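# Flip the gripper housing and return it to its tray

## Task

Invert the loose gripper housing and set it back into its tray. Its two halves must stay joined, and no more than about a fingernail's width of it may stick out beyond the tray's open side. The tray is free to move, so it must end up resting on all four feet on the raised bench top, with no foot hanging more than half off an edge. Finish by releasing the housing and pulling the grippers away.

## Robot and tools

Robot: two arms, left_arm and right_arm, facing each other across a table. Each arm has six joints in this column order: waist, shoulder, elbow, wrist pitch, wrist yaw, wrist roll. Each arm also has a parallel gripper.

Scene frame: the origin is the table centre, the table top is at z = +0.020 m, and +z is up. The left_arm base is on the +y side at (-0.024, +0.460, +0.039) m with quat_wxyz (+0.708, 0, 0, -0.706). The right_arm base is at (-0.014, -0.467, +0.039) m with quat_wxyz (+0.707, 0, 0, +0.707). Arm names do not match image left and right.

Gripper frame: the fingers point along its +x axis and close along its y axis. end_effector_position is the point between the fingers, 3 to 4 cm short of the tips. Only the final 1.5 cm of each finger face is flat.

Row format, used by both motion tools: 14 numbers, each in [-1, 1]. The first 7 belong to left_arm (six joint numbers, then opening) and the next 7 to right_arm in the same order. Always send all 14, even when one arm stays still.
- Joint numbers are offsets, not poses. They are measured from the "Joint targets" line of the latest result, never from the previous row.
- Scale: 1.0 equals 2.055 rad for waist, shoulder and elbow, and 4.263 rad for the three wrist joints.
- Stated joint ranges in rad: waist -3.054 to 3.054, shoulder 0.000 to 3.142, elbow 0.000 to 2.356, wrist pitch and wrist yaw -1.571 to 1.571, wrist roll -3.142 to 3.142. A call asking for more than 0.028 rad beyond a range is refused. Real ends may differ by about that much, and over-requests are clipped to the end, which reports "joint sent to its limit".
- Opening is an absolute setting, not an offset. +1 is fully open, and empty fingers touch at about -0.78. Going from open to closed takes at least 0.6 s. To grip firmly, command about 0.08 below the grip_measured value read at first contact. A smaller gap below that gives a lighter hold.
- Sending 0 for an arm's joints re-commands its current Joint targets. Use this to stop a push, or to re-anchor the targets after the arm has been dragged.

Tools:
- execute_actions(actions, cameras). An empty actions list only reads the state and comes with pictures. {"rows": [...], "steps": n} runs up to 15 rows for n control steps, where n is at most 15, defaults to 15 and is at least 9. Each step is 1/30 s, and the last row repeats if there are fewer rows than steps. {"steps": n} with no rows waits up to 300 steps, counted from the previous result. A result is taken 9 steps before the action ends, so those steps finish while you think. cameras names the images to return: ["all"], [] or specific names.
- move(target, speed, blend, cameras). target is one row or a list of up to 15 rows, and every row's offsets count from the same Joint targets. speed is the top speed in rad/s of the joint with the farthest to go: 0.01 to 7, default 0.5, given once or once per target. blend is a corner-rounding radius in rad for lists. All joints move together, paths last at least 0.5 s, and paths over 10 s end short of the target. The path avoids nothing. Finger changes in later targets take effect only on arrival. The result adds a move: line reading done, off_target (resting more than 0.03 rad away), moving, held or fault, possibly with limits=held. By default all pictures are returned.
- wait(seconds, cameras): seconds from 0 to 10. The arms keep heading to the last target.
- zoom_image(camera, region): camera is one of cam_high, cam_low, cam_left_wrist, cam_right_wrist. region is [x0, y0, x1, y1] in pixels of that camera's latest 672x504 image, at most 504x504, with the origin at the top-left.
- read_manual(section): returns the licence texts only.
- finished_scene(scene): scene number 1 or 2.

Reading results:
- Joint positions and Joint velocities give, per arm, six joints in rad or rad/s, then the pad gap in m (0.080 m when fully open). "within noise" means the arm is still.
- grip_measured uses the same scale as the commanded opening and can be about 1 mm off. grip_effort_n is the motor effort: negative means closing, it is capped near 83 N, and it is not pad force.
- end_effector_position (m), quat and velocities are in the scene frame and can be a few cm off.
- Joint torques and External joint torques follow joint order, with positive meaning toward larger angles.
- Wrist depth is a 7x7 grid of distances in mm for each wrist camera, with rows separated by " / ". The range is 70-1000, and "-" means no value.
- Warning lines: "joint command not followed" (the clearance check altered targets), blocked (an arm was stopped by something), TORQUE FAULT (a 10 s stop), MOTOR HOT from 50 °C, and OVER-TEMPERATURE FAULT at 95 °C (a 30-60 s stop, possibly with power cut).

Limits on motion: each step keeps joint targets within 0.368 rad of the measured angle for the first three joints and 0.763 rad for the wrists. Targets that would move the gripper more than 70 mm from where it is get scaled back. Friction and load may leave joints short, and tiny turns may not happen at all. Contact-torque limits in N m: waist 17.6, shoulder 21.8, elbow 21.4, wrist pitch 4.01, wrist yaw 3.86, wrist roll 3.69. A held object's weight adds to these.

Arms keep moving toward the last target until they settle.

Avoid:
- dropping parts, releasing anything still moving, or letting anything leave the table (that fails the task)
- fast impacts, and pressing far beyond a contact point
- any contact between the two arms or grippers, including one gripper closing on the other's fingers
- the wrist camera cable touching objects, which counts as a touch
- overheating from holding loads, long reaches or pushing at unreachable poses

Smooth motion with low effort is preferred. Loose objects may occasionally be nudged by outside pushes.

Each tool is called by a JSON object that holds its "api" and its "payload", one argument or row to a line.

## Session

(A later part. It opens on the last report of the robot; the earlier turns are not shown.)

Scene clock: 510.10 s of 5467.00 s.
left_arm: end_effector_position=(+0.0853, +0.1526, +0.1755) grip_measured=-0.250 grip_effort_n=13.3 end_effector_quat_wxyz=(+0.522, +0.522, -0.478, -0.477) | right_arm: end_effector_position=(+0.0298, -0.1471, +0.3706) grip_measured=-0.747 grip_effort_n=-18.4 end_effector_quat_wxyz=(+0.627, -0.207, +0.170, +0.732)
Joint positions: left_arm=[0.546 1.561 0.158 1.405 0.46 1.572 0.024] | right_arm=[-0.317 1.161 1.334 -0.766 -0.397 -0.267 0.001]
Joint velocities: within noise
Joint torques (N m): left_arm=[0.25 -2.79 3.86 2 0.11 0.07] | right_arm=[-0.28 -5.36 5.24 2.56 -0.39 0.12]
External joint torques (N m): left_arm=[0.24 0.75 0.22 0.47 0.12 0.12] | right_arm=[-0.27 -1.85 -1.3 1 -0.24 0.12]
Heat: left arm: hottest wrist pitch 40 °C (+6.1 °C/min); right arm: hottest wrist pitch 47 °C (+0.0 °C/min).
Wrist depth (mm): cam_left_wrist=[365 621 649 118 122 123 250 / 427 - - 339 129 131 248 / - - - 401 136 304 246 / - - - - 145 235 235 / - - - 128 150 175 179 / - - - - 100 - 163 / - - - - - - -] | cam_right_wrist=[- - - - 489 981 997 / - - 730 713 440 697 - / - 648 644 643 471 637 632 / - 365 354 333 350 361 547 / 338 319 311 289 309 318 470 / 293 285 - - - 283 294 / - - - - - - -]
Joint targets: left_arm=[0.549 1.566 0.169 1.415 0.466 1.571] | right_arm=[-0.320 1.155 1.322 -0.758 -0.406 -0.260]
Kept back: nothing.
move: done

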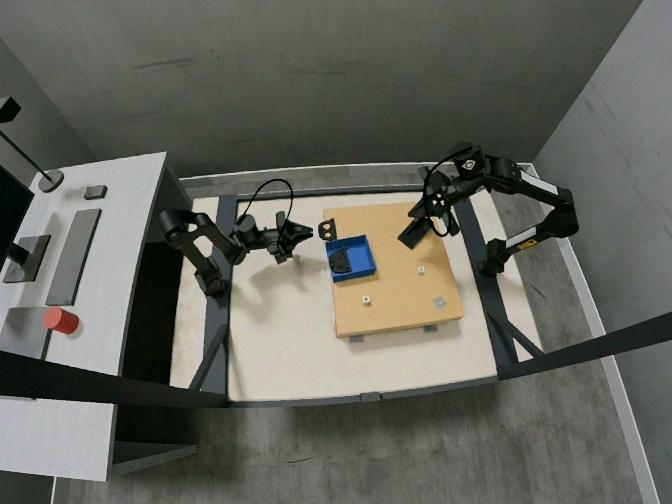

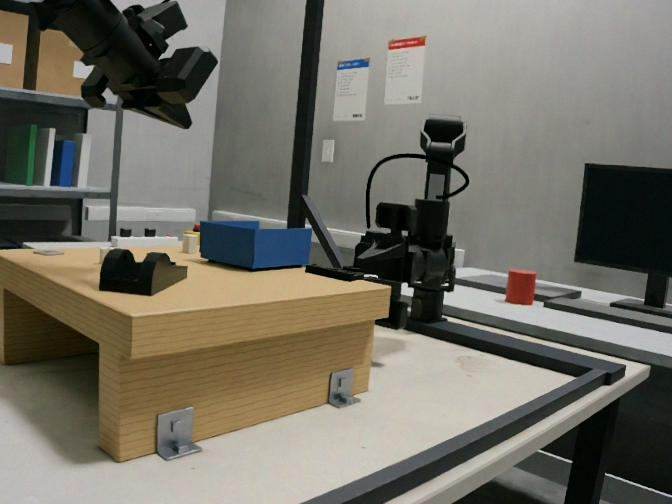

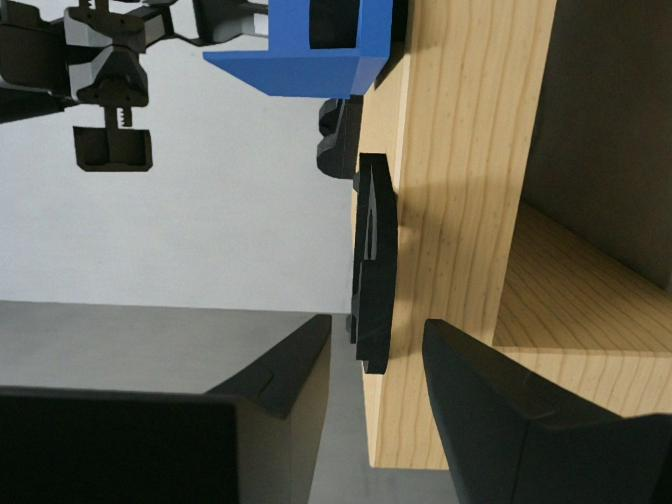

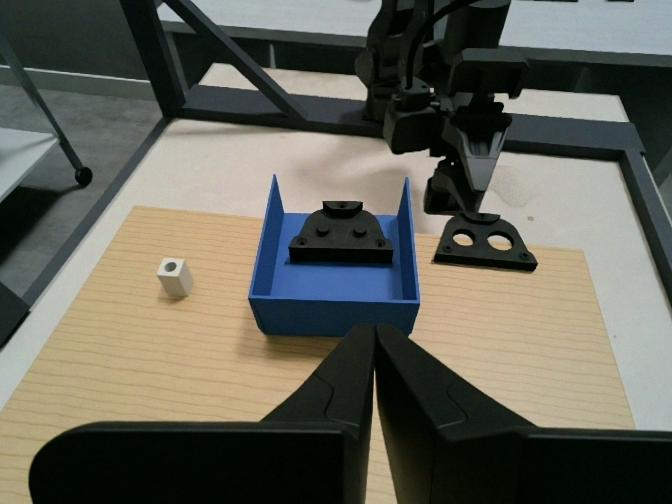

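{"api": "zoom_image", "payload": {
  "camera": "cam_right_wrist",
  "region": [400, 150, 570, 290]
}}

{"api": "zoom_image", "payload": {
  "camera": "cam_low",
  "region": [270, 190, 480, 340]
}}

Scaled by 2.965 from the camera's 672x504 image, which has a finer 960x720 frame.

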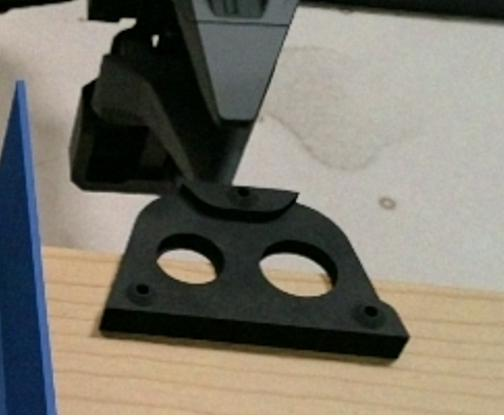

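Scaled by 2.400 from the camera's 672x504 image, which has a finer 960x720 frame.

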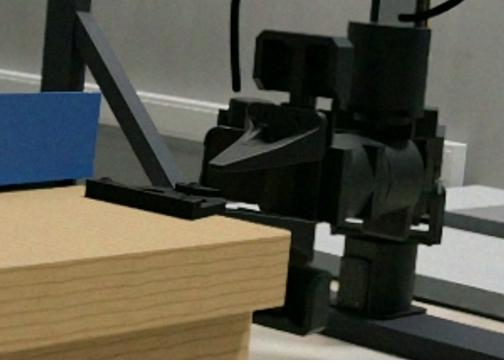

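{"api": "move", "payload": {
  "target": [-0.0248, 0.0477, 0.0540, -0.0056, -0.0138, 0, -0.246, 0,0,0,0,0,0,-0.75],
  "speed": 0.07,
  "cameras": ["cam_left_wrist", "cam_right_wrist", "cam_low"]
}}

Scene clock: 521.17 s of 5467.00 s.
left_arm: end_effector_position=(+0.0931, +0.1234, +0.1755) grip_measured=-0.250 grip_effort_n=13.3 end_effector_quat_wxyz=(+0.523, +0.524, -0.476, -0.475) | right_arm: end_effector_position=(+0.0298, -0.1471, +0.3706) grip_measured=-0.747 grip_effort_n=-18.4 end_effector_quat_wxyz=(+0.627, -0.207, +0.170, +0.732)
Joint positions: left_arm=[0.501 1.658 0.268 1.39 0.408 1.572 0.024] | right_arm=[-0.317 1.161 1.334 -0.766 -0.397 -0.267 0.001]
Joint velocities: within noise
Joint torques (N m): left_arm=[-0.26 -3.43 3.92 1.4 -0.09 0.08] | right_arm=[-0.27 -5.37 5.24 2.56 -0.4 0.12]
External joint torques (N m): left_arm=[-0.25 0.92 0.21 -0.15 -0.09 0.13] | right_arm=[-0.28 -1.96 -1.25 1.01 -0.25 0.12]
Heat: left arm: hottest wrist pitch 40 °C (+5.1 °C/min); right arm: hottest wrist pitch 47 °C (+0.0 °C/min).
Wrist depth (mm): cam_left_wrist=[321 558 99 135 95 96 228 / 359 - - 356 99 100 235 / - - - 128 106 106 244 / - - - - 111 114 222 / - - - - 118 124 162 / - - - - 101 - 130 / - - - - 138 - -] | cam_right_wrist=[- - - - 464 943 - / - - 733 713 419 672 - / - 648 649 647 439 615 630 / - 364 353 334 350 361 548 / 337 319 310 289 310 317 469 / 291 285 - - - 282 294 / - - - - - - -]
Joint targets: left_arm=[0.498 1.664 0.280 1.392 0.408 1.571] | right_arm=[-0.320 1.155 1.322 -0.758 -0.406 -0.260]
Kept back: nothing.
move: done
Images, in order (width x height): cam_low 672x504, cam_left_wrist 672x504, cam_right_wrist 672x504.

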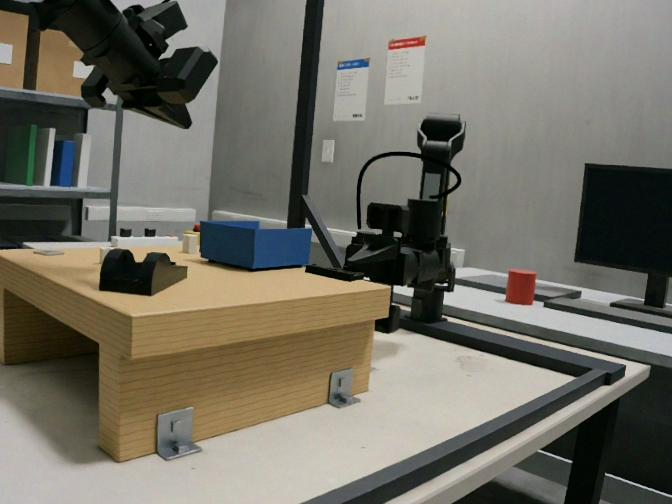

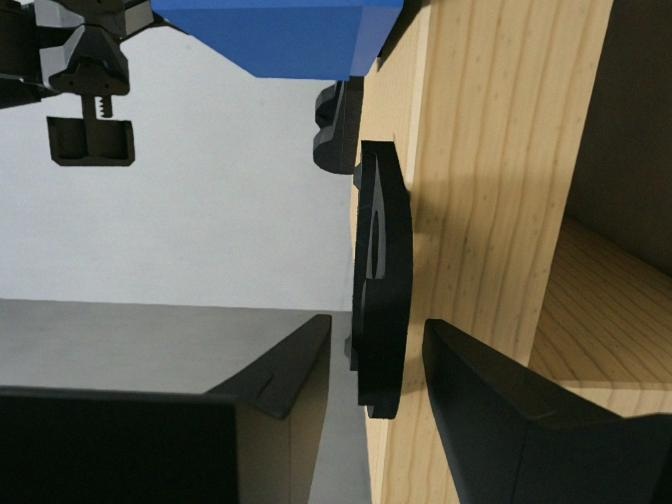

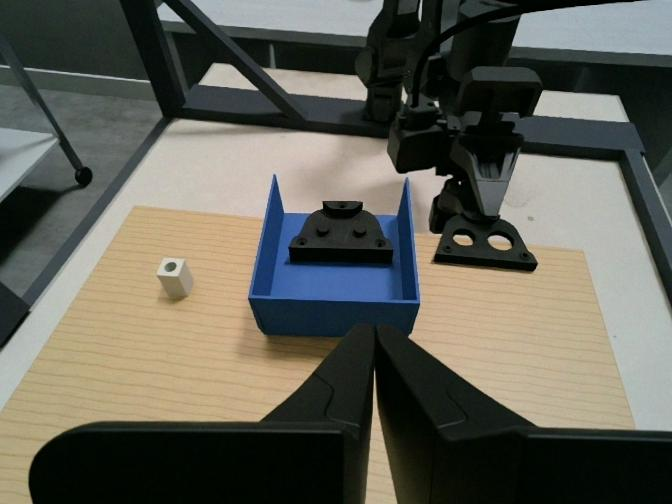

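{"api": "zoom_image", "payload": {
  "camera": "cam_left_wrist",
  "region": [300, 120, 460, 440]
}}

{"api": "zoom_image", "payload": {
  "camera": "cam_right_wrist",
  "region": [400, 150, 570, 290]
}}

Scaled by 1.575 from the camera's 672x504 image, which has a finer 960x720 frame.

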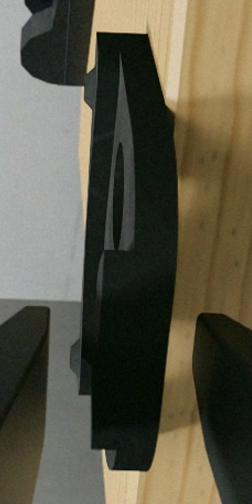

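Scaled by 2.965 from the camera's 672x504 image, which has a finer 960x720 frame.

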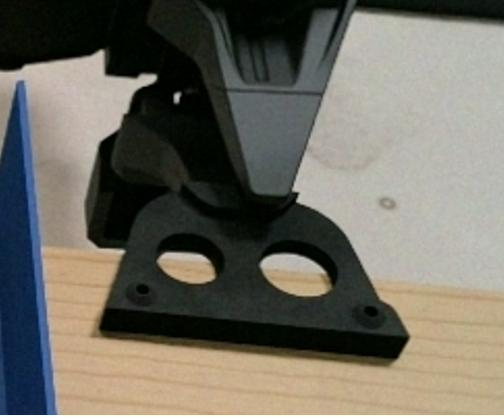

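{"api": "zoom_image", "payload": {
  "camera": "cam_left_wrist",
  "region": [320, 270, 440, 430]
}}

Scaled by 3.150 from the camera's 672x504 image, which has a finer 960x720 frame.

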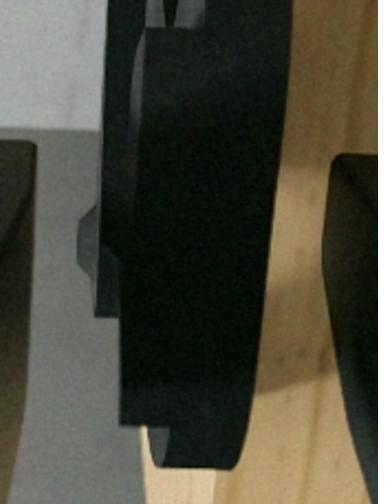

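{"api": "execute_actions", "payload": {
  "actions": [
    {"rows": [[0,0,0,0,0,0,-0.26,0,0,0,0,0,0,-0.75],[0,0,0,0,0,0,-0.275,0,0,0,0,0,0,-0.75],[0,0,0,0,0,0,-0.29,0,0,0,0,0,0,-0.75],[0,0,0,0,0,0,-0.305,0,0,0,0,0,0,-0.75],[0,0,0,0,0,0,-0.32,0,0,0,0,0,0,-0.75],[0,0,0,0,0,0,-0.335,0,0,0,0,0,0,-0.75],[0,0,0,0,0,0,-0.35,0,0,0,0,0,0,-0.75],[0,0,0,0,0,0,-0.365,0,0,0,0,0,0,-0.75],[0,0,0,0,0,0,-0.38,0,0,0,0,0,0,-0.75],[0,0,0,0,0,0,-0.395,0,0,0,0,0,0,-0.75],[0,0,0,0,0,0,-0.41,0,0,0,0,0,0,-0.75],[0,0,0,0,0,0,-0.42,0,0,0,0,0,0,-0.75],[0,0,0,0,0,0,-0.43,0,0,0,0,0,0,-0.75],[0,0,0,0,0,0,-0.44,0,0,0,0,0,0,-0.75],[0,0,0,0,0,0,-0.45,0,0,0,0,0,0,-0.75]], "steps": 15}
  ]
}}

{"api": "execute_actions", "payload": {
  "actions": [
    {"rows": [[0,0,0,0,0,0,-0.455,0,0,0,0,0,0,-0.75],[0,0,0,0,0,0,-0.46,0,0,0,0,0,0,-0.75],[0,0,0,0,0,0,-0.465,0,0,0,0,0,0,-0.75],[0,0,0,0,0,0,-0.47,0,0,0,0,0,0,-0.75],[0,0,0,0,0,0,-0.475,0,0,0,0,0,0,-0.75],[0,0,0,0,0,0,-0.48,0,0,0,0,0,0,-0.75],[0,0,0,0,0,0,-0.485,0,0,0,0,0,0,-0.75],[0,0,0,0,0,0,-0.49,0,0,0,0,0,0,-0.75],[0,0,0,0,0,0,-0.495,0,0,0,0,0,0,-0.75],[0,0,0,0,0,0,-0.5,0,0,0,0,0,0,-0.75],[0,0,0,0,0,0,-0.505,0,0,0,0,0,0,-0.75],[0,0,0,0,0,0,-0.51,0,0,0,0,0,0,-0.75],[0,0,0,0,0,0,-0.515,0,0,0,0,0,0,-0.75],[0,0,0,0,0,0,-0.52,0,0,0,0,0,0,-0.75],[0,0,0,0,0,0,-0.525,0,0,0,0,0,0,-0.75]], "steps": 15}
  ]
}}

{"api": "execute_actions", "payload": {
  "actions": [
    {"steps": 12}
  ],
  "cameras": ["cam_left_wrist"]
}}

Scene clock: 526.63 s of 5467.00 s.
left_arm: end_effector_position=(+0.0932, +0.1233, +0.1755) grip_measured=-0.299 grip_effort_n=-22.1 end_effector_quat_wxyz=(+0.523, +0.524, -0.475, -0.475) end_effector_velocity=(-0.002, +0.000, +0.002) end_effector_angular_velocity=(-0.007, +0.004, -0.010) | right_arm: end_effector_position=(+0.0298, -0.1471, +0.3706) grip_measured=-0.747 grip_effort_n=-17.9 end_effector_quat_wxyz=(+0.627, -0.207, +0.170, +0.732)
Joint positions: left_arm=[0.501 1.658 0.268 1.39 0.406 1.572 0.022] | right_arm=[-0.317 1.161 1.334 -0.766 -0.397 -0.267 0.001]
Joint velocities: left_arm=[-0.002 -0.002 -0.002 0.007 0.007 -0.007 -0.018] | right_arm=[within noise]
Joint torques (N m): left_arm=[-0.25 -3.46 3.94 1.42 -0.08 0.08] | right_arm=[-0.29 -5.36 5.24 2.56 -0.39 0.12]
External joint torques (N m): left_arm=[-0.26 0.96 0.18 -0.15 -0.07 0.13] | right_arm=[-0.31 -1.93 -1.23 1.01 -0.24 0.12]
Heat: left arm: hottest wrist pitch 40 °C (+4.0 °C/min); right arm: hottest wrist pitch 47 °C (+0.0 °C/min).
Wrist depth (mm): cam_left_wrist=[315 550 99 135 95 97 227 / 360 - - 356 99 100 236 / - - - 128 106 106 244 / - - - - 111 114 221 / - - - - 117 124 163 / - - - - 98 - 130 / - - - - 138 - -] | cam_right_wrist=[- - - - 466 936 - / - - 735 706 419 672 - / - 643 643 643 441 616 639 / - 363 354 336 350 360 546 / 337 318 310 289 309 316 470 / 292 286 - - - 282 294 / - - - - - - -]
Joint targets: left_arm=[0.498 1.663 0.279 1.392 0.408 1.571] | right_arm=[-0.320 1.155 1.322 -0.758 -0.406 -0.260]
Steps of this call (1-158: nothing new was sent; 159-164: this action's first 6). Readings (joint positions of left_arm | right_arm):
159: [0.501 1.658 0.268 1.390 0.406 1.572] | [-0.317 1.161 1.334 -0.766 -0.397 -0.267]
160: [0.501 1.658 0.268 1.390 0.406 1.572] | [-0.317 1.161 1.334 -0.766 -0.397 -0.267]
162: [0.501 1.658 0.268 1.390 0.406 1.572] | [-0.317 1.161 1.334 -0.766 -0.397 -0.267]
164: the state above

Scene clock: 527.13 s of 5467.00 s.
left_arm: end_effector_position=(+0.0932, +0.1233, +0.1755) grip_measured=-0.463 grip_effort_n=-22.1 end_effector_quat_wxyz=(+0.523, +0.524, -0.475, -0.475) end_effector_velocity=(+0.003, +0.002, -0.003) end_effector_angular_velocity=(+0.010, +0.013, +0.024) | right_arm: end_effector_position=(+0.0298, -0.1471, +0.3706) grip_measured=-0.747 grip_effort_n=-18.4 end_effector_quat_wxyz=(+0.627, -0.207, +0.170, +0.732)
Joint positions: left_arm=[0.501 1.658 0.268 1.39 0.406 1.572 0.014] | right_arm=[-0.317 1.161 1.334 -0.766 -0.397 -0.267 0.001]
Joint velocities: left_arm=[0.002 -0.002 -0.007 -0.007 -0.022 -0.007 -0.008] | right_arm=[within noise]
Joint torques (N m): left_arm=[-0.23 -3.45 3.93 1.42 -0.08 0.08] | right_arm=[-0.27 -5.36 5.25 2.56 -0.39 0.13]
External joint torques (N m): left_arm=[-0.24 0.89 0.24 -0.12 -0.08 0.13] | right_arm=[-0.28 -1.9 -1.21 1.03 -0.24 0.12]
Heat: left arm: hottest wrist pitch 40 °C (+4.1 °C/min); right arm: hottest wrist pitch 47 °C (+0.0 °C/min).
Wrist depth (mm): cam_left_wrist=[316 560 99 135 95 97 227 / 358 - - 354 99 100 236 / - - - 128 106 106 244 / - - - - 112 114 223 / - - - - 117 124 163 / - - - - 96 129 130 / - - - - - - -] | cam_right_wrist=[- - - - 469 942 - / - - 730 705 416 667 - / - 640 646 647 436 616 635 / - 366 352 335 349 359 548 / 339 320 311 288 309 315 469 / 291 286 - - - 282 294 / - - - - - - -]
Joint targets: left_arm=[0.498 1.663 0.279 1.392 0.408 1.571] | right_arm=[-0.320 1.155 1.322 -0.758 -0.406 -0.260]
Steps of this call (1-9: your previous action's last 9; 10-15: this action's first 6). Readings (joint positions of left_arm | right_arm):
10: [0.501 1.658 0.268 1.390 0.406 1.572] | [-0.317 1.161 1.334 -0.766 -0.397 -0.267]
11: [0.501 1.658 0.268 1.390 0.406 1.572] | [-0.317 1.161 1.334 -0.766 -0.397 -0.267]
13: [0.501 1.658 0.268 1.390 0.406 1.572] | [-0.317 1.161 1.334 -0.766 -0.397 -0.267]
15: the state above

Scene clock: 527.53 s of 5467.00 s.
left_arm: end_effector_position=(+0.0933, +0.1232, +0.1757) grip_measured=-0.516 grip_effort_n=-31.9 end_effector_quat_wxyz=(+0.524, +0.524, -0.476, -0.475) | right_arm: end_effector_position=(+0.0298, -0.1471, +0.3706) grip_measured=-0.747 grip_effort_n=-18.4 end_effector_quat_wxyz=(+0.627, -0.207, +0.170, +0.732)
Joint positions: left_arm=[0.501 1.658 0.269 1.39 0.406 1.572 0.012] | right_arm=[-0.317 1.161 1.334 -0.766 -0.397 -0.267 0.001]
Joint velocities: within noise
Joint torques (N m): left_arm=[-0.24 -3.45 3.87 1.42 -0.07 0.07] | right_arm=[-0.28 -5.36 5.24 2.57 -0.39 0.12]
External joint torques (N m): left_arm=[-0.24 0.96 0.11 -0.15 -0.07 0.13] | right_arm=[-0.28 -1.94 -1.23 1.01 -0.24 0.12]
Heat: left arm: hottest wrist pitch 40 °C (+4.0 °C/min); right arm: hottest wrist pitch 47 °C (+0.0 °C/min).
Wrist depth (mm): cam_left_wrist=[318 560 99 135 94 96 227 / 360 - - 359 99 100 235 / - - - 128 106 106 245 / - - - - 111 113 221 / - - - - 117 124 162 / - - - - - 129 130 / - - - - - - -] | cam_right_wrist=[- - - - 466 948 - / - - 731 716 418 673 - / - 648 645 643 438 620 635 / - 364 355 334 351 360 550 / 336 320 311 289 309 315 468 / 290 286 - - - 282 295 / - - - - - - -]
Joint targets: left_arm=[0.498 1.663 0.280 1.392 0.408 1.571] | right_arm=[-0.320 1.155 1.322 -0.758 -0.406 -0.260]
Steps of this call (1-9: your previous action's last 9; 10-12: toward your last target). Readings (joint positions of left_arm | right_arm):
1: [0.501 1.658 0.268 1.390 0.406 1.572] | [-0.317 1.161 1.334 -0.766 -0.397 -0.267]
2: [0.501 1.658 0.268 1.390 0.406 1.572] | [-0.317 1.161 1.334 -0.766 -0.397 -0.267]
4: [0.501 1.658 0.269 1.390 0.406 1.572] | [-0.317 1.161 1.334 -0.766 -0.397 -0.267]
8: [0.501 1.658 0.269 1.390 0.406 1.572] | [-0.317 1.161 1.334 -0.766 -0.397 -0.267]
12: the state above
Images, in order (width x height): cam_left_wrist 672x504.

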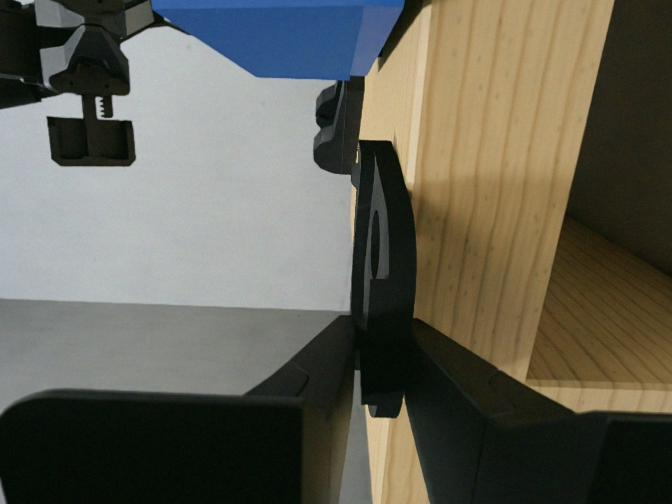

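{"api": "execute_actions", "payload": {
  "actions": [
    {"rows": [[0,0,0,0,0,0,-0.529,0,0,0,0,0,0,-0.75],[0,0,0,0,0,0,-0.533,0,0,0,0,0,0,-0.75],[0,0,0,0,0,0,-0.537,0,0,0,0,0,0,-0.75],[0,0,0,0,0,0,-0.541,0,0,0,0,0,0,-0.75],[0,0,0,0,0,0,-0.545,0,0,0,0,0,0,-0.75],[0,0,0,0,0,0,-0.549,0,0,0,0,0,0,-0.75],[0,0,0,0,0,0,-0.553,0,0,0,0,0,0,-0.75],[0,0,0,0,0,0,-0.557,0,0,0,0,0,0,-0.75],[0,0,0,0,0,0,-0.561,0,0,0,0,0,0,-0.75],[0,0,0,0,0,0,-0.565,0,0,0,0,0,0,-0.75],[0,0,0,0,0,0,-0.569,0,0,0,0,0,0,-0.75],[0,0,0,0,0,0,-0.573,0,0,0,0,0,0,-0.75],[0,0,0,0,0,0,-0.577,0,0,0,0,0,0,-0.75],[0,0,0,0,0,0,-0.581,0,0,0,0,0,0,-0.75],[0,0,0,0,0,0,-0.585,0,0,0,0,0,0,-0.75]], "steps": 15}
  ]
}}

{"api": "execute_actions", "payload": {
  "actions": [
    {"steps": 14}
  ],
  "cameras": ["cam_left_wrist", "cam_right_wrist"]
}}

{"api": "zoom_image", "payload": {
  "camera": "cam_left_wrist",
  "region": [320, 130, 440, 430]
}}

Scene clock: 528.93 s of 5467.00 s.
left_arm: end_effector_position=(+0.0934, +0.1231, +0.1758) grip_measured=-0.532 grip_effort_n=-48.6 end_effector_quat_wxyz=(+0.524, +0.524, -0.476, -0.475) end_effector_velocity=(-0.002, +0.000, -0.001) end_effector_angular_velocity=(+0.006, +0.011, -0.010) | right_arm: end_effector_position=(+0.0298, -0.1471, +0.3706) grip_measured=-0.747 grip_effort_n=-18.4 end_effector_quat_wxyz=(+0.627, -0.207, +0.170, +0.732)
Joint positions: left_arm=[0.501 1.658 0.27 1.39 0.406 1.572 0.011] | right_arm=[-0.317 1.161 1.334 -0.766 -0.397 -0.267 0.001]
Joint velocities: left_arm=[-0.002 -0.002 -0.002 -0.007 0.007 -0.007 -0.004] | right_arm=[within noise]
Joint torques (N m): left_arm=[-0.24 -3.5 3.84 1.42 -0.07 0.08] | right_arm=[-0.29 -5.37 5.25 2.57 -0.39 0.12]
External joint torques (N m): left_arm=[-0.24 0.89 0.08 -0.14 -0.07 0.13] | right_arm=[-0.25 -1.94 -1.23 1.01 -0.25 0.12]
Heat: left arm: hottest wrist pitch 40 °C (+3.0 °C/min); right arm: hottest wrist pitch 47 °C (+0.0 °C/min).
Wrist depth (mm): cam_left_wrist=[316 557 99 136 94 96 228 / 360 - - 357 99 100 237 / - - - - 106 105 246 / - - - - 111 112 221 / - - - - 117 123 162 / - - - - - 129 130 / - - - - - - -] | cam_right_wrist=[- - - - 466 951 - / - - 726 710 418 677 - / - 646 646 646 435 616 639 / - 364 353 335 349 359 547 / 337 320 312 289 311 318 470 / 293 285 - - - 282 295 / - - - - - - -]
Joint targets: left_arm=[0.498 1.663 0.280 1.392 0.408 1.571] | right_arm=[-0.320 1.155 1.322 -0.758 -0.406 -0.260]
Steps of this call (1-15: toward your last target; 16-36: nothing new was sent; 37-42: this action's first 6). Readings (joint positions of left_arm | right_arm):
37: [0.501 1.658 0.269 1.390 0.406 1.572] | [-0.317 1.161 1.334 -0.766 -0.397 -0.267]
38: [0.501 1.658 0.269 1.390 0.406 1.572] | [-0.317 1.161 1.334 -0.766 -0.397 -0.267]
40: [0.501 1.658 0.270 1.390 0.406 1.572] | [-0.317 1.161 1.334 -0.766 -0.397 -0.267]
42: the state above

Scene clock: 529.40 s of 5467.00 s.
left_arm: end_effector_position=(+0.0932, +0.1230, +0.1759) grip_measured=-0.560 grip_effort_n=-83.5 end_effector_quat_wxyz=(+0.523, +0.523, -0.476, -0.475) | right_arm: end_effector_position=(+0.0298, -0.1471, +0.3706) grip_measured=-0.747 grip_effort_n=-18.4 end_effector_quat_wxyz=(+0.627, -0.207, +0.170, +0.732)
Joint positions: left_arm=[0.501 1.658 0.27 1.39 0.408 1.572 0.01] | right_arm=[-0.317 1.161 1.334 -0.766 -0.397 -0.267 0.001]
Joint velocities: within noise
Joint torques (N m): left_arm=[-0.24 -3.45 3.77 1.42 -0.07 0.08] | right_arm=[-0.28 -5.36 5.24 2.57 -0.4 0.13]
External joint torques (N m): left_arm=[-0.22 0.91 0.06 -0.13 -0.08 0.13] | right_arm=[-0.28 -1.93 -1.25 1 -0.25 0.13]
Heat: left arm: hottest wrist pitch 40 °C (+3.0 °C/min); right arm: hottest wrist pitch 47 °C (+0.0 °C/min).
Wrist depth (mm): cam_left_wrist=[320 351 99 135 94 96 229 / 359 - - 353 98 99 237 / - - - 377 106 105 247 / - - - - 111 113 223 / - - - - 117 124 162 / - - - - 100 129 129 / - - - - - - -] | cam_right_wrist=[- - - - 469 940 - / - - 736 710 412 669 - / - 641 646 645 434 616 634 / - 365 353 336 351 359 544 / 337 319 310 289 310 317 469 / 292 286 - - - 282 294 / - - - - - - -]
Joint targets: left_arm=[0.498 1.663 0.279 1.392 0.408 1.571] | right_arm=[-0.320 1.155 1.322 -0.758 -0.406 -0.260]
Steps of this call (1-9: your previous action's last 9; 10-14: toward your last target). Readings (joint positions of left_arm | right_arm):
1: [0.501 1.658 0.270 1.390 0.406 1.572] | [-0.317 1.161 1.334 -0.766 -0.397 -0.267]
2: [0.501 1.658 0.270 1.390 0.406 1.572] | [-0.317 1.161 1.334 -0.766 -0.397 -0.267]
4: [0.501 1.658 0.270 1.390 0.406 1.572] | [-0.317 1.161 1.334 -0.766 -0.397 -0.267]
8: [0.501 1.658 0.270 1.390 0.408 1.572] | [-0.317 1.161 1.334 -0.766 -0.397 -0.267]
14: the state above
Images, in order (width x height): cam_left_wrist 672x504, cam_right_wrist 672x504.

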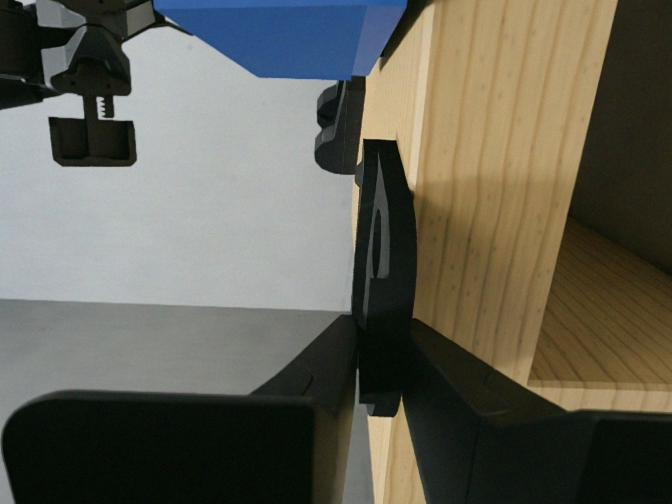

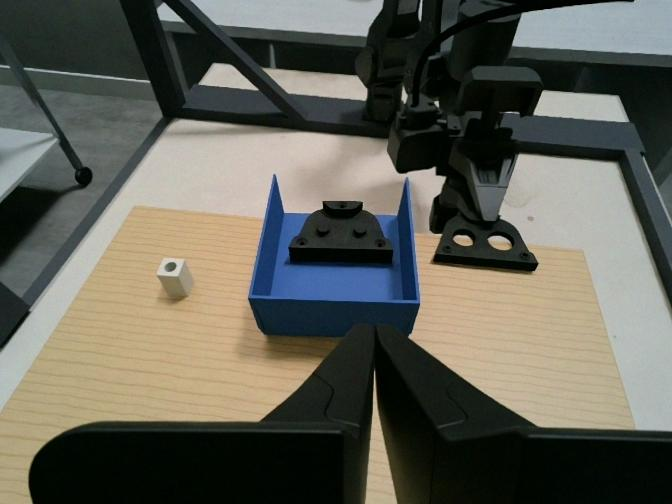

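Scaled by 1.680 from the camera's 672x504 image, which has a finer 960x720 frame.

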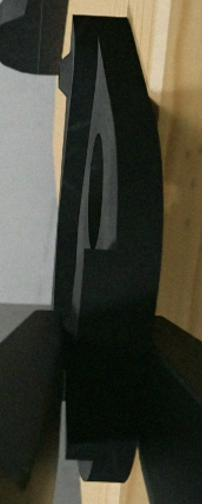

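{"api": "move", "payload": {
  "target": [
    [0, -0.0068, 0, 0, 0, 0, -0.585, 0,0,0,0,0,0,-0.75],
    [0, -0.1774, 0.0526, -0.1072, 0, 0, -0.585, 0,0,0,0,0,0,-0.75]
  ],
  "speed": [0.1, 0.15],
  "cameras": ["cam_left_wrist", "cam_right_wrist", "cam_low"]
}}

Scene clock: 536.10 s of 5467.00 s.
left_arm: end_effector_position=(+0.0928, +0.1241, +0.2348) grip_measured=-0.560 grip_effort_n=-83.5 end_effector_quat_wxyz=(+0.523, +0.524, -0.474, -0.476) | right_arm: end_effector_position=(+0.0298, -0.1471, +0.3706) grip_measured=-0.747 grip_effort_n=-18.4 end_effector_quat_wxyz=(+0.627, -0.207, +0.170, +0.732)
Joint positions: left_arm=[0.501 1.31 0.373 0.932 0.406 1.572 0.01] | right_arm=[-0.317 1.161 1.334 -0.766 -0.397 -0.267 0.001]
Joint velocities: within noise
Joint torques (N m): left_arm=[-0.24 -4.58 5.82 1.45 -0.07 0.08] | right_arm=[-0.28 -5.36 5.24 2.57 -0.4 0.12]
External joint torques (N m): left_arm=[-0.22 -0.94 0.29 -0.11 -0.08 0.12] | right_arm=[-0.28 -1.9 -1.24 1.02 -0.24 0.12]
Heat: left arm: hottest wrist pitch 40 °C (+2.0 °C/min); right arm: hottest wrist pitch 47 °C (+0.0 °C/min).
Wrist depth (mm): cam_left_wrist=[322 318 - - 148 125 109 / - 359 - - 302 171 119 / - - - - 292 169 109 / - - - - 254 167 116 / - - - - 227 164 122 / - - - - 100 152 128 / - - - - - - -] | cam_right_wrist=[- - - - 406 331 - / - - 733 712 388 342 - / - 644 648 643 602 327 634 / - 364 354 335 352 357 549 / 336 319 312 289 310 317 469 / 292 285 - - - 281 294 / - - - - - - -]
Joint targets: left_arm=[0.498 1.299 0.388 0.935 0.408 1.571] | right_arm=[-0.320 1.155 1.322 -0.758 -0.406 -0.260]
Kept back: nothing.
move: done
Images, in order (width x height): cam_low 672x504, cam_left_wrist 672x504, cam_right_wrist 672x504.

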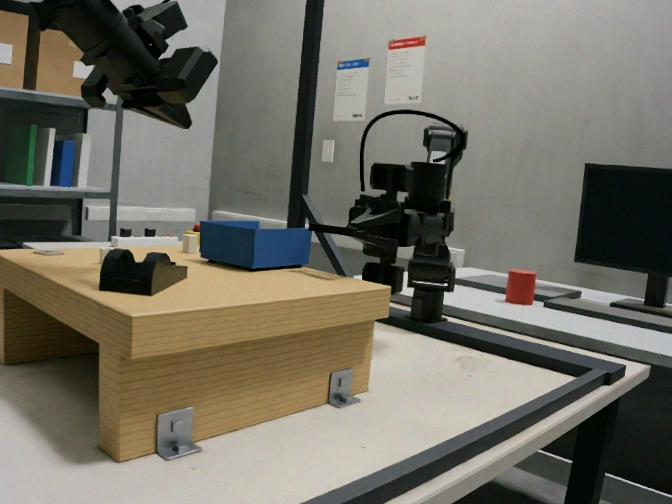

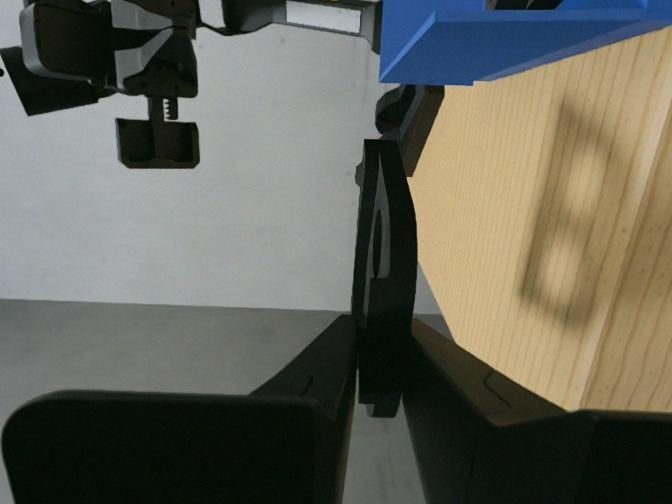

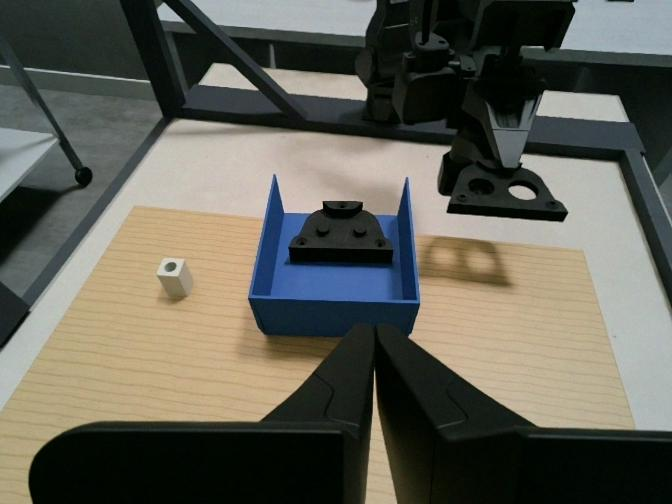

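{"api": "execute_actions", "payload": {
  "actions": [],
  "cameras": ["cam_left_wrist","cam_right_wrist","cam_low"]
}}

Scene clock: 540.00 s of 5467.00 s.
left_arm: end_effector_position=(+0.0928, +0.1241, +0.2348) grip_measured=-0.560 grip_effort_n=-83.5 end_effector_quat_wxyz=(+0.523, +0.524, -0.474, -0.476) | right_arm: end_effector_position=(+0.0298, -0.1471, +0.3706) grip_measured=-0.747 grip_effort_n=-18.4 end_effector_quat_wxyz=(+0.627, -0.207, +0.170, +0.732)
Joint positions: left_arm=[0.501 1.31 0.373 0.932 0.406 1.572 0.01] | right_arm=[-0.317 1.161 1.334 -0.766 -0.397 -0.267 0.001]
Joint velocities: within noise
Joint torques (N m): left_arm=[-0.25 -4.59 5.84 1.44 -0.08 0.08] | right_arm=[-0.28 -5.35 5.25 2.57 -0.4 0.12]
External joint torques (N m): left_arm=[-0.25 -0.97 0.28 -0.11 -0.07 0.13] | right_arm=[-0.27 -1.88 -1.28 1 -0.25 0.12]
Heat: left arm: hottest wrist pitch 39 °C (+1.0 °C/min); right arm: hottest wrist pitch 47 °C (+0.0 °C/min).
Wrist depth (mm): cam_left_wrist=[324 319 - - 148 125 109 / - 354 - - 302 171 119 / - - - - 292 169 109 / - - - - 255 167 116 / - - - - 226 164 122 / - - - - 100 152 128 / - - - - - - -] | cam_right_wrist=[- - - - 407 330 - / - - 731 708 388 343 - / - 644 644 649 600 328 633 / - 365 354 335 353 363 547 / 337 319 311 288 310 316 472 / 292 284 - - - 282 295 / - - - - - - -]
Joint targets: left_arm=[0.498 1.299 0.388 0.935 0.408 1.571] | right_arm=[-0.320 1.155 1.322 -0.758 -0.406 -0.260]
Steps of this call (1-117: nothing new was sent). Readings (joint positions of left_arm | right_arm):
1: [0.501 1.310 0.373 0.932 0.406 1.572] | [-0.317 1.161 1.334 -0.766 -0.397 -0.267]
2: [0.501 1.310 0.373 0.932 0.406 1.572] | [-0.317 1.161 1.334 -0.766 -0.397 -0.267]
4: [0.501 1.310 0.373 0.932 0.406 1.572] | [-0.317 1.161 1.334 -0.766 -0.397 -0.267]
8: [0.501 1.310 0.373 0.932 0.406 1.572] | [-0.317 1.161 1.334 -0.766 -0.397 -0.267]
117: the state above
Images, in order (width x height): cam_low 672x504, cam_left_wrist 672x504, cam_right_wrist 672x504.

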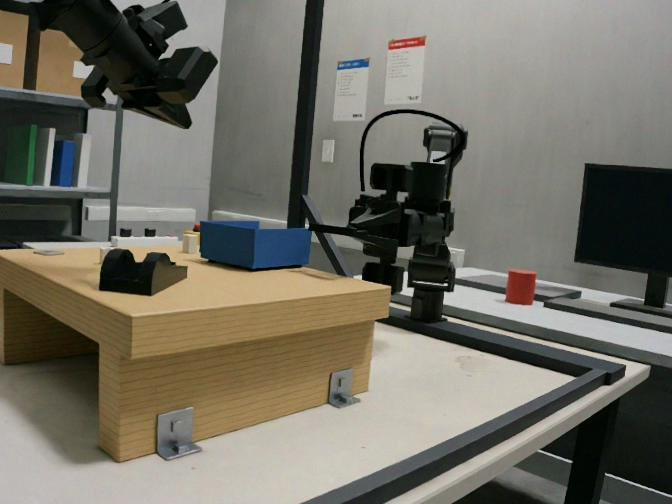

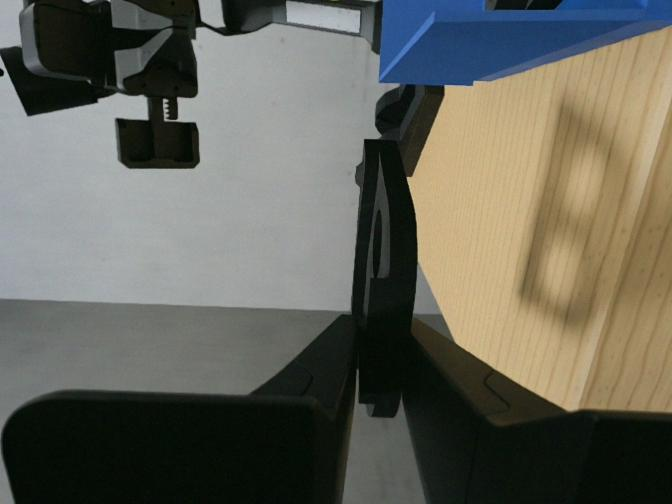

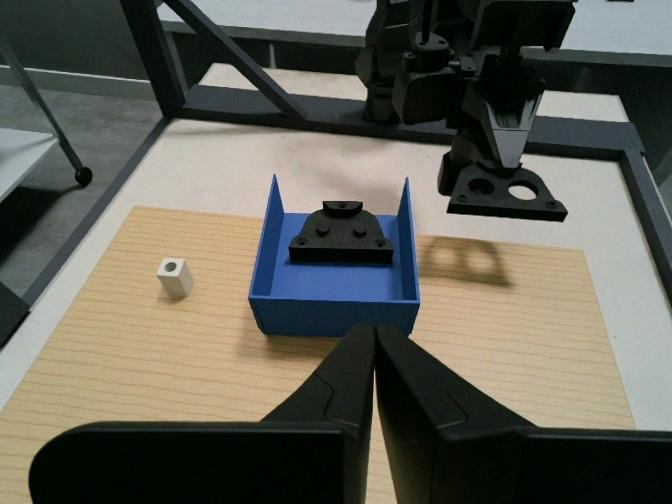

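{"api": "zoom_image", "payload": {
  "camera": "cam_right_wrist",
  "region": [270, 180, 420, 290]
}}

{"api": "zoom_image", "payload": {
  "camera": "cam_right_wrist",
  "region": [430, 130, 590, 240]
}}

Scaled by 3.360 from the camera's 672x504 image, which has a finer 960x720 frame.

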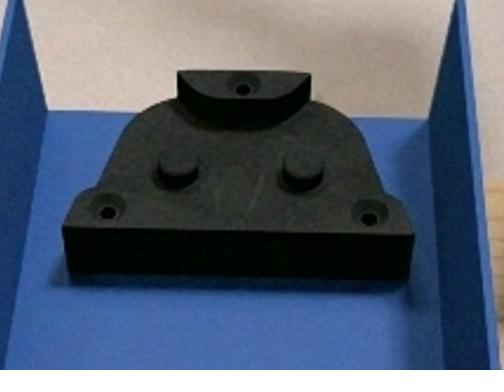

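Scaled by 3.150 from the camera's 672x504 image, which has a finer 960x720 frame.

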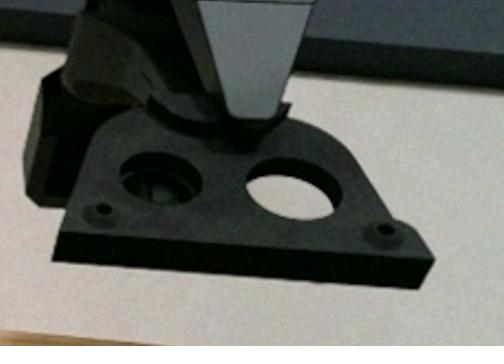

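{"api": "move", "payload": {
  "target": [0,0,0,0,0,-0.737,-0.585,0,0,0,0,0,0,-0.75],
  "speed": 1.2,
  "cameras": ["cam_left_wrist","cam_right_wrist","cam_low"]
}}

Scene clock: 550.33 s of 5467.00 s.
left_arm: end_effector_position=(+0.0916, +0.1239, +0.2348) grip_measured=-0.560 grip_effort_n=-83.5 end_effector_quat_wxyz=(+0.522, -0.521, +0.479, -0.476) | right_arm: end_effector_position=(+0.0298, -0.1471, +0.3706) grip_measured=-0.747 grip_effort_n=-18.4 end_effector_quat_wxyz=(+0.627, -0.207, +0.170, +0.732)
Joint positions: left_arm=[0.5 1.31 0.373 0.932 0.414 -1.57 0.01] | right_arm=[-0.317 1.161 1.334 -0.766 -0.397 -0.267 0.001]
Joint velocities: within noise
Joint torques (N m): left_arm=[-0.21 -4.62 5.89 1.49 -0.08 -0.03] | right_arm=[-0.28 -5.36 5.24 2.56 -0.4 0.12]
External joint torques (N m): left_arm=[-0.22 -0.89 0.24 -0.13 -0.07 -0.09] | right_arm=[-0.28 -1.89 -1.3 0.99 -0.25 0.12]
Heat: left arm: hottest wrist pitch 39 °C (+1.0 °C/min); right arm: hottest wrist pitch 48 °C (+1.0 °C/min).
Wrist depth (mm): cam_left_wrist=[- 107 733 - - - - / - 110 205 - - - - / 114 115 211 401 - - - / 118 120 219 409 740 388 414 / 125 125 200 - - 409 406 / - 129 - - 100 - - / - - - - - - -] | cam_right_wrist=[- - - - 466 331 970 / - - 731 710 698 344 - / - 645 648 639 597 319 634 / - 364 352 337 354 362 545 / 336 320 311 288 310 315 468 / 292 285 - - - 282 294 / - - - - - - -]
Joint targets: left_arm=[0.498 1.299 0.388 0.935 0.408 -1.571] | right_arm=[-0.320 1.155 1.322 -0.758 -0.406 -0.260]
Kept back: nothing.
move: done
Images, in order (width x height): cam_low 672x504, cam_left_wrist 672x504, cam_right_wrist 672x504.

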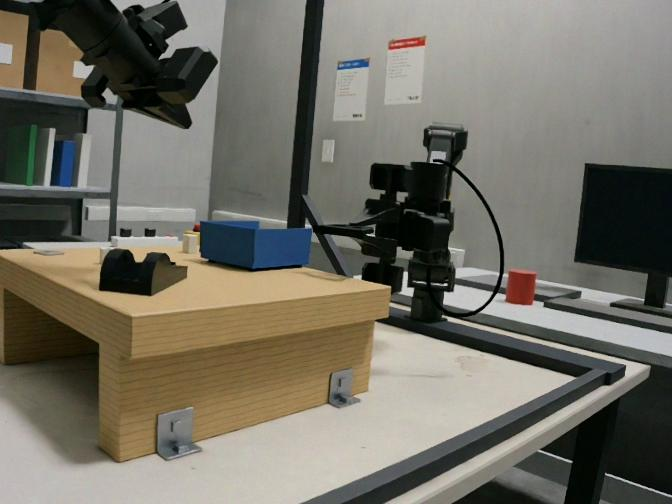

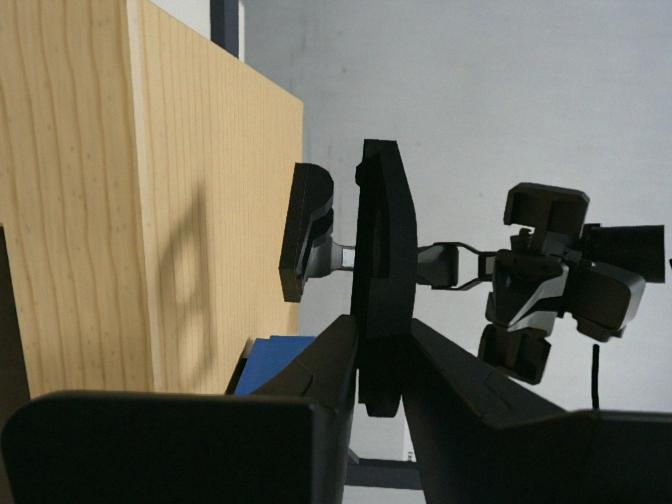

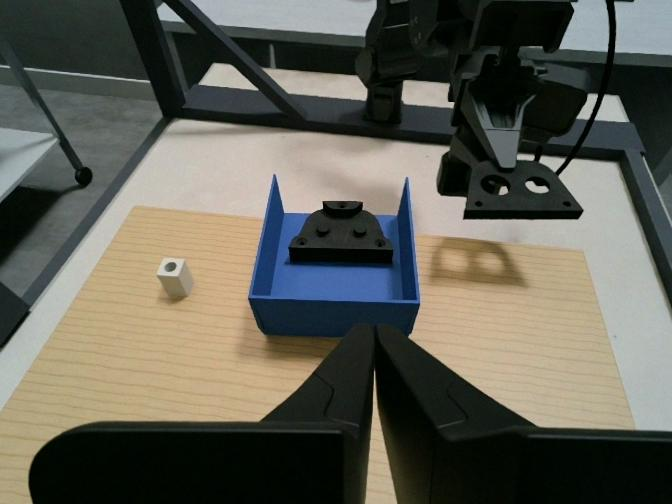

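{"api": "move", "payload": {
  "target": [0,0.1528,-0.0545,0.0931,0,0,-0.585,0,0,0,0,0,0,-0.75],
  "speed": 0.5,
  "cameras": ["cam_left_wrist","cam_right_wrist","cam_low"]
}}

Scene clock: 552.67 s of 5467.00 s.
left_arm: end_effector_position=(+0.0925, +0.1222, +0.1817) grip_measured=-0.560 grip_effort_n=-83.5 end_effector_quat_wxyz=(+0.523, -0.521, +0.480, -0.475) | right_arm: end_effector_position=(+0.0298, -0.1471, +0.3706) grip_measured=-0.747 grip_effort_n=-18.4 end_effector_quat_wxyz=(+0.627, -0.207, +0.170, +0.732)
Joint positions: left_arm=[0.5 1.608 0.281 1.319 0.414 -1.57 0.01] | right_arm=[-0.317 1.161 1.334 -0.766 -0.397 -0.267 0.001]
Joint velocities: within noise
Joint torques (N m): left_arm=[-0.21 -3.45 2.58 2.1 -0.07 -0.03] | right_arm=[-0.28 -5.37 5.23 2.56 -0.4 0.13]
External joint torques (N m): left_arm=[-0.17 0.89 -1.46 0.51 -0.09 -0.08] | right_arm=[-0.28 -1.89 -1.33 0.98 -0.24 0.12]
Heat: left arm: hottest wrist pitch 39 °C (+1.0 °C/min); right arm: hottest wrist pitch 48 °C (+1.0 °C/min).
Wrist depth (mm): cam_left_wrist=[224 251 102 - - - - / - 107 106 107 - - - / 112 112 111 111 - - - / 225 263 116 114 753 763 385 / 238 299 120 119 - - 392 / - - - - 100 - - / - - - 163 - - -] | cam_right_wrist=[- - - - 470 408 - / - - 726 717 532 405 - / - 647 646 643 483 460 637 / - 363 352 335 352 351 546 / 337 318 311 289 309 317 471 / 293 285 - - - 283 296 / - - - - - - -]
Joint targets: left_arm=[0.498 1.613 0.276 1.331 0.408 -1.571] | right_arm=[-0.320 1.155 1.322 -0.758 -0.406 -0.260]
Kept back: nothing.
move: done
Images, in order (width x height): cam_low 672x504, cam_left_wrist 672x504, cam_right_wrist 672x504.

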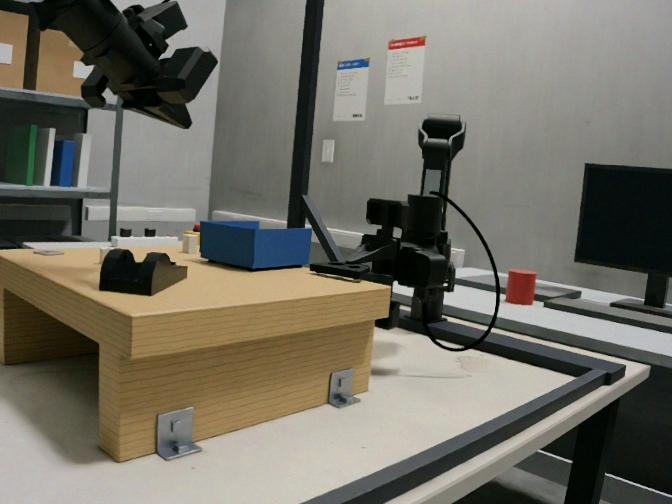

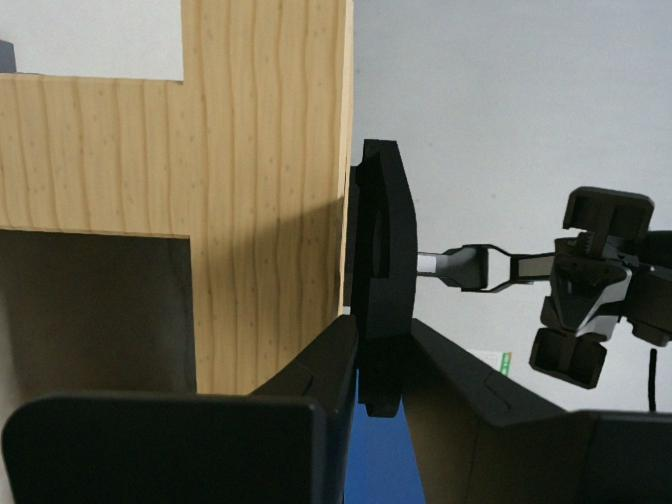

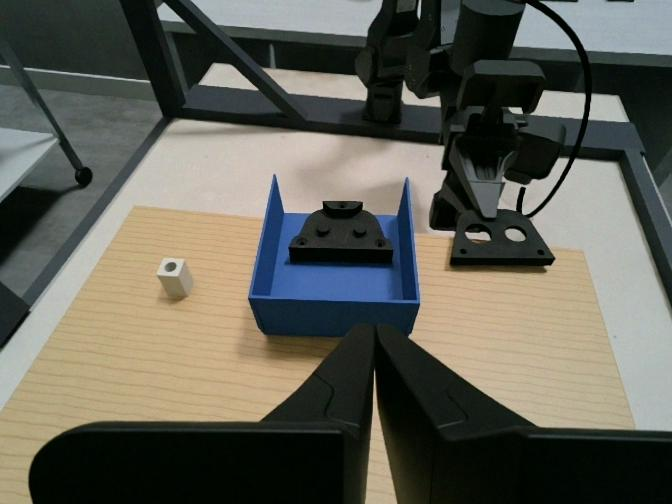

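{"api": "zoom_image", "payload": {
  "camera": "cam_low",
  "region": [290, 230, 410, 320]
}}

{"api": "zoom_image", "payload": {
  "camera": "cam_right_wrist",
  "region": [420, 190, 580, 290]
}}

Scaled by 4.200 from the camera's 672x504 image, which has a finer 960x720 frame.

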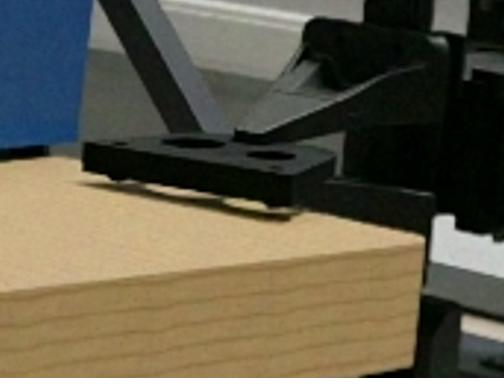

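Scaled by 3.150 from the camera's 672x504 image, which has a finer 960x720 frame.

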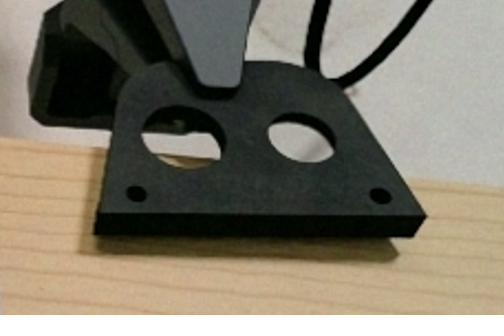

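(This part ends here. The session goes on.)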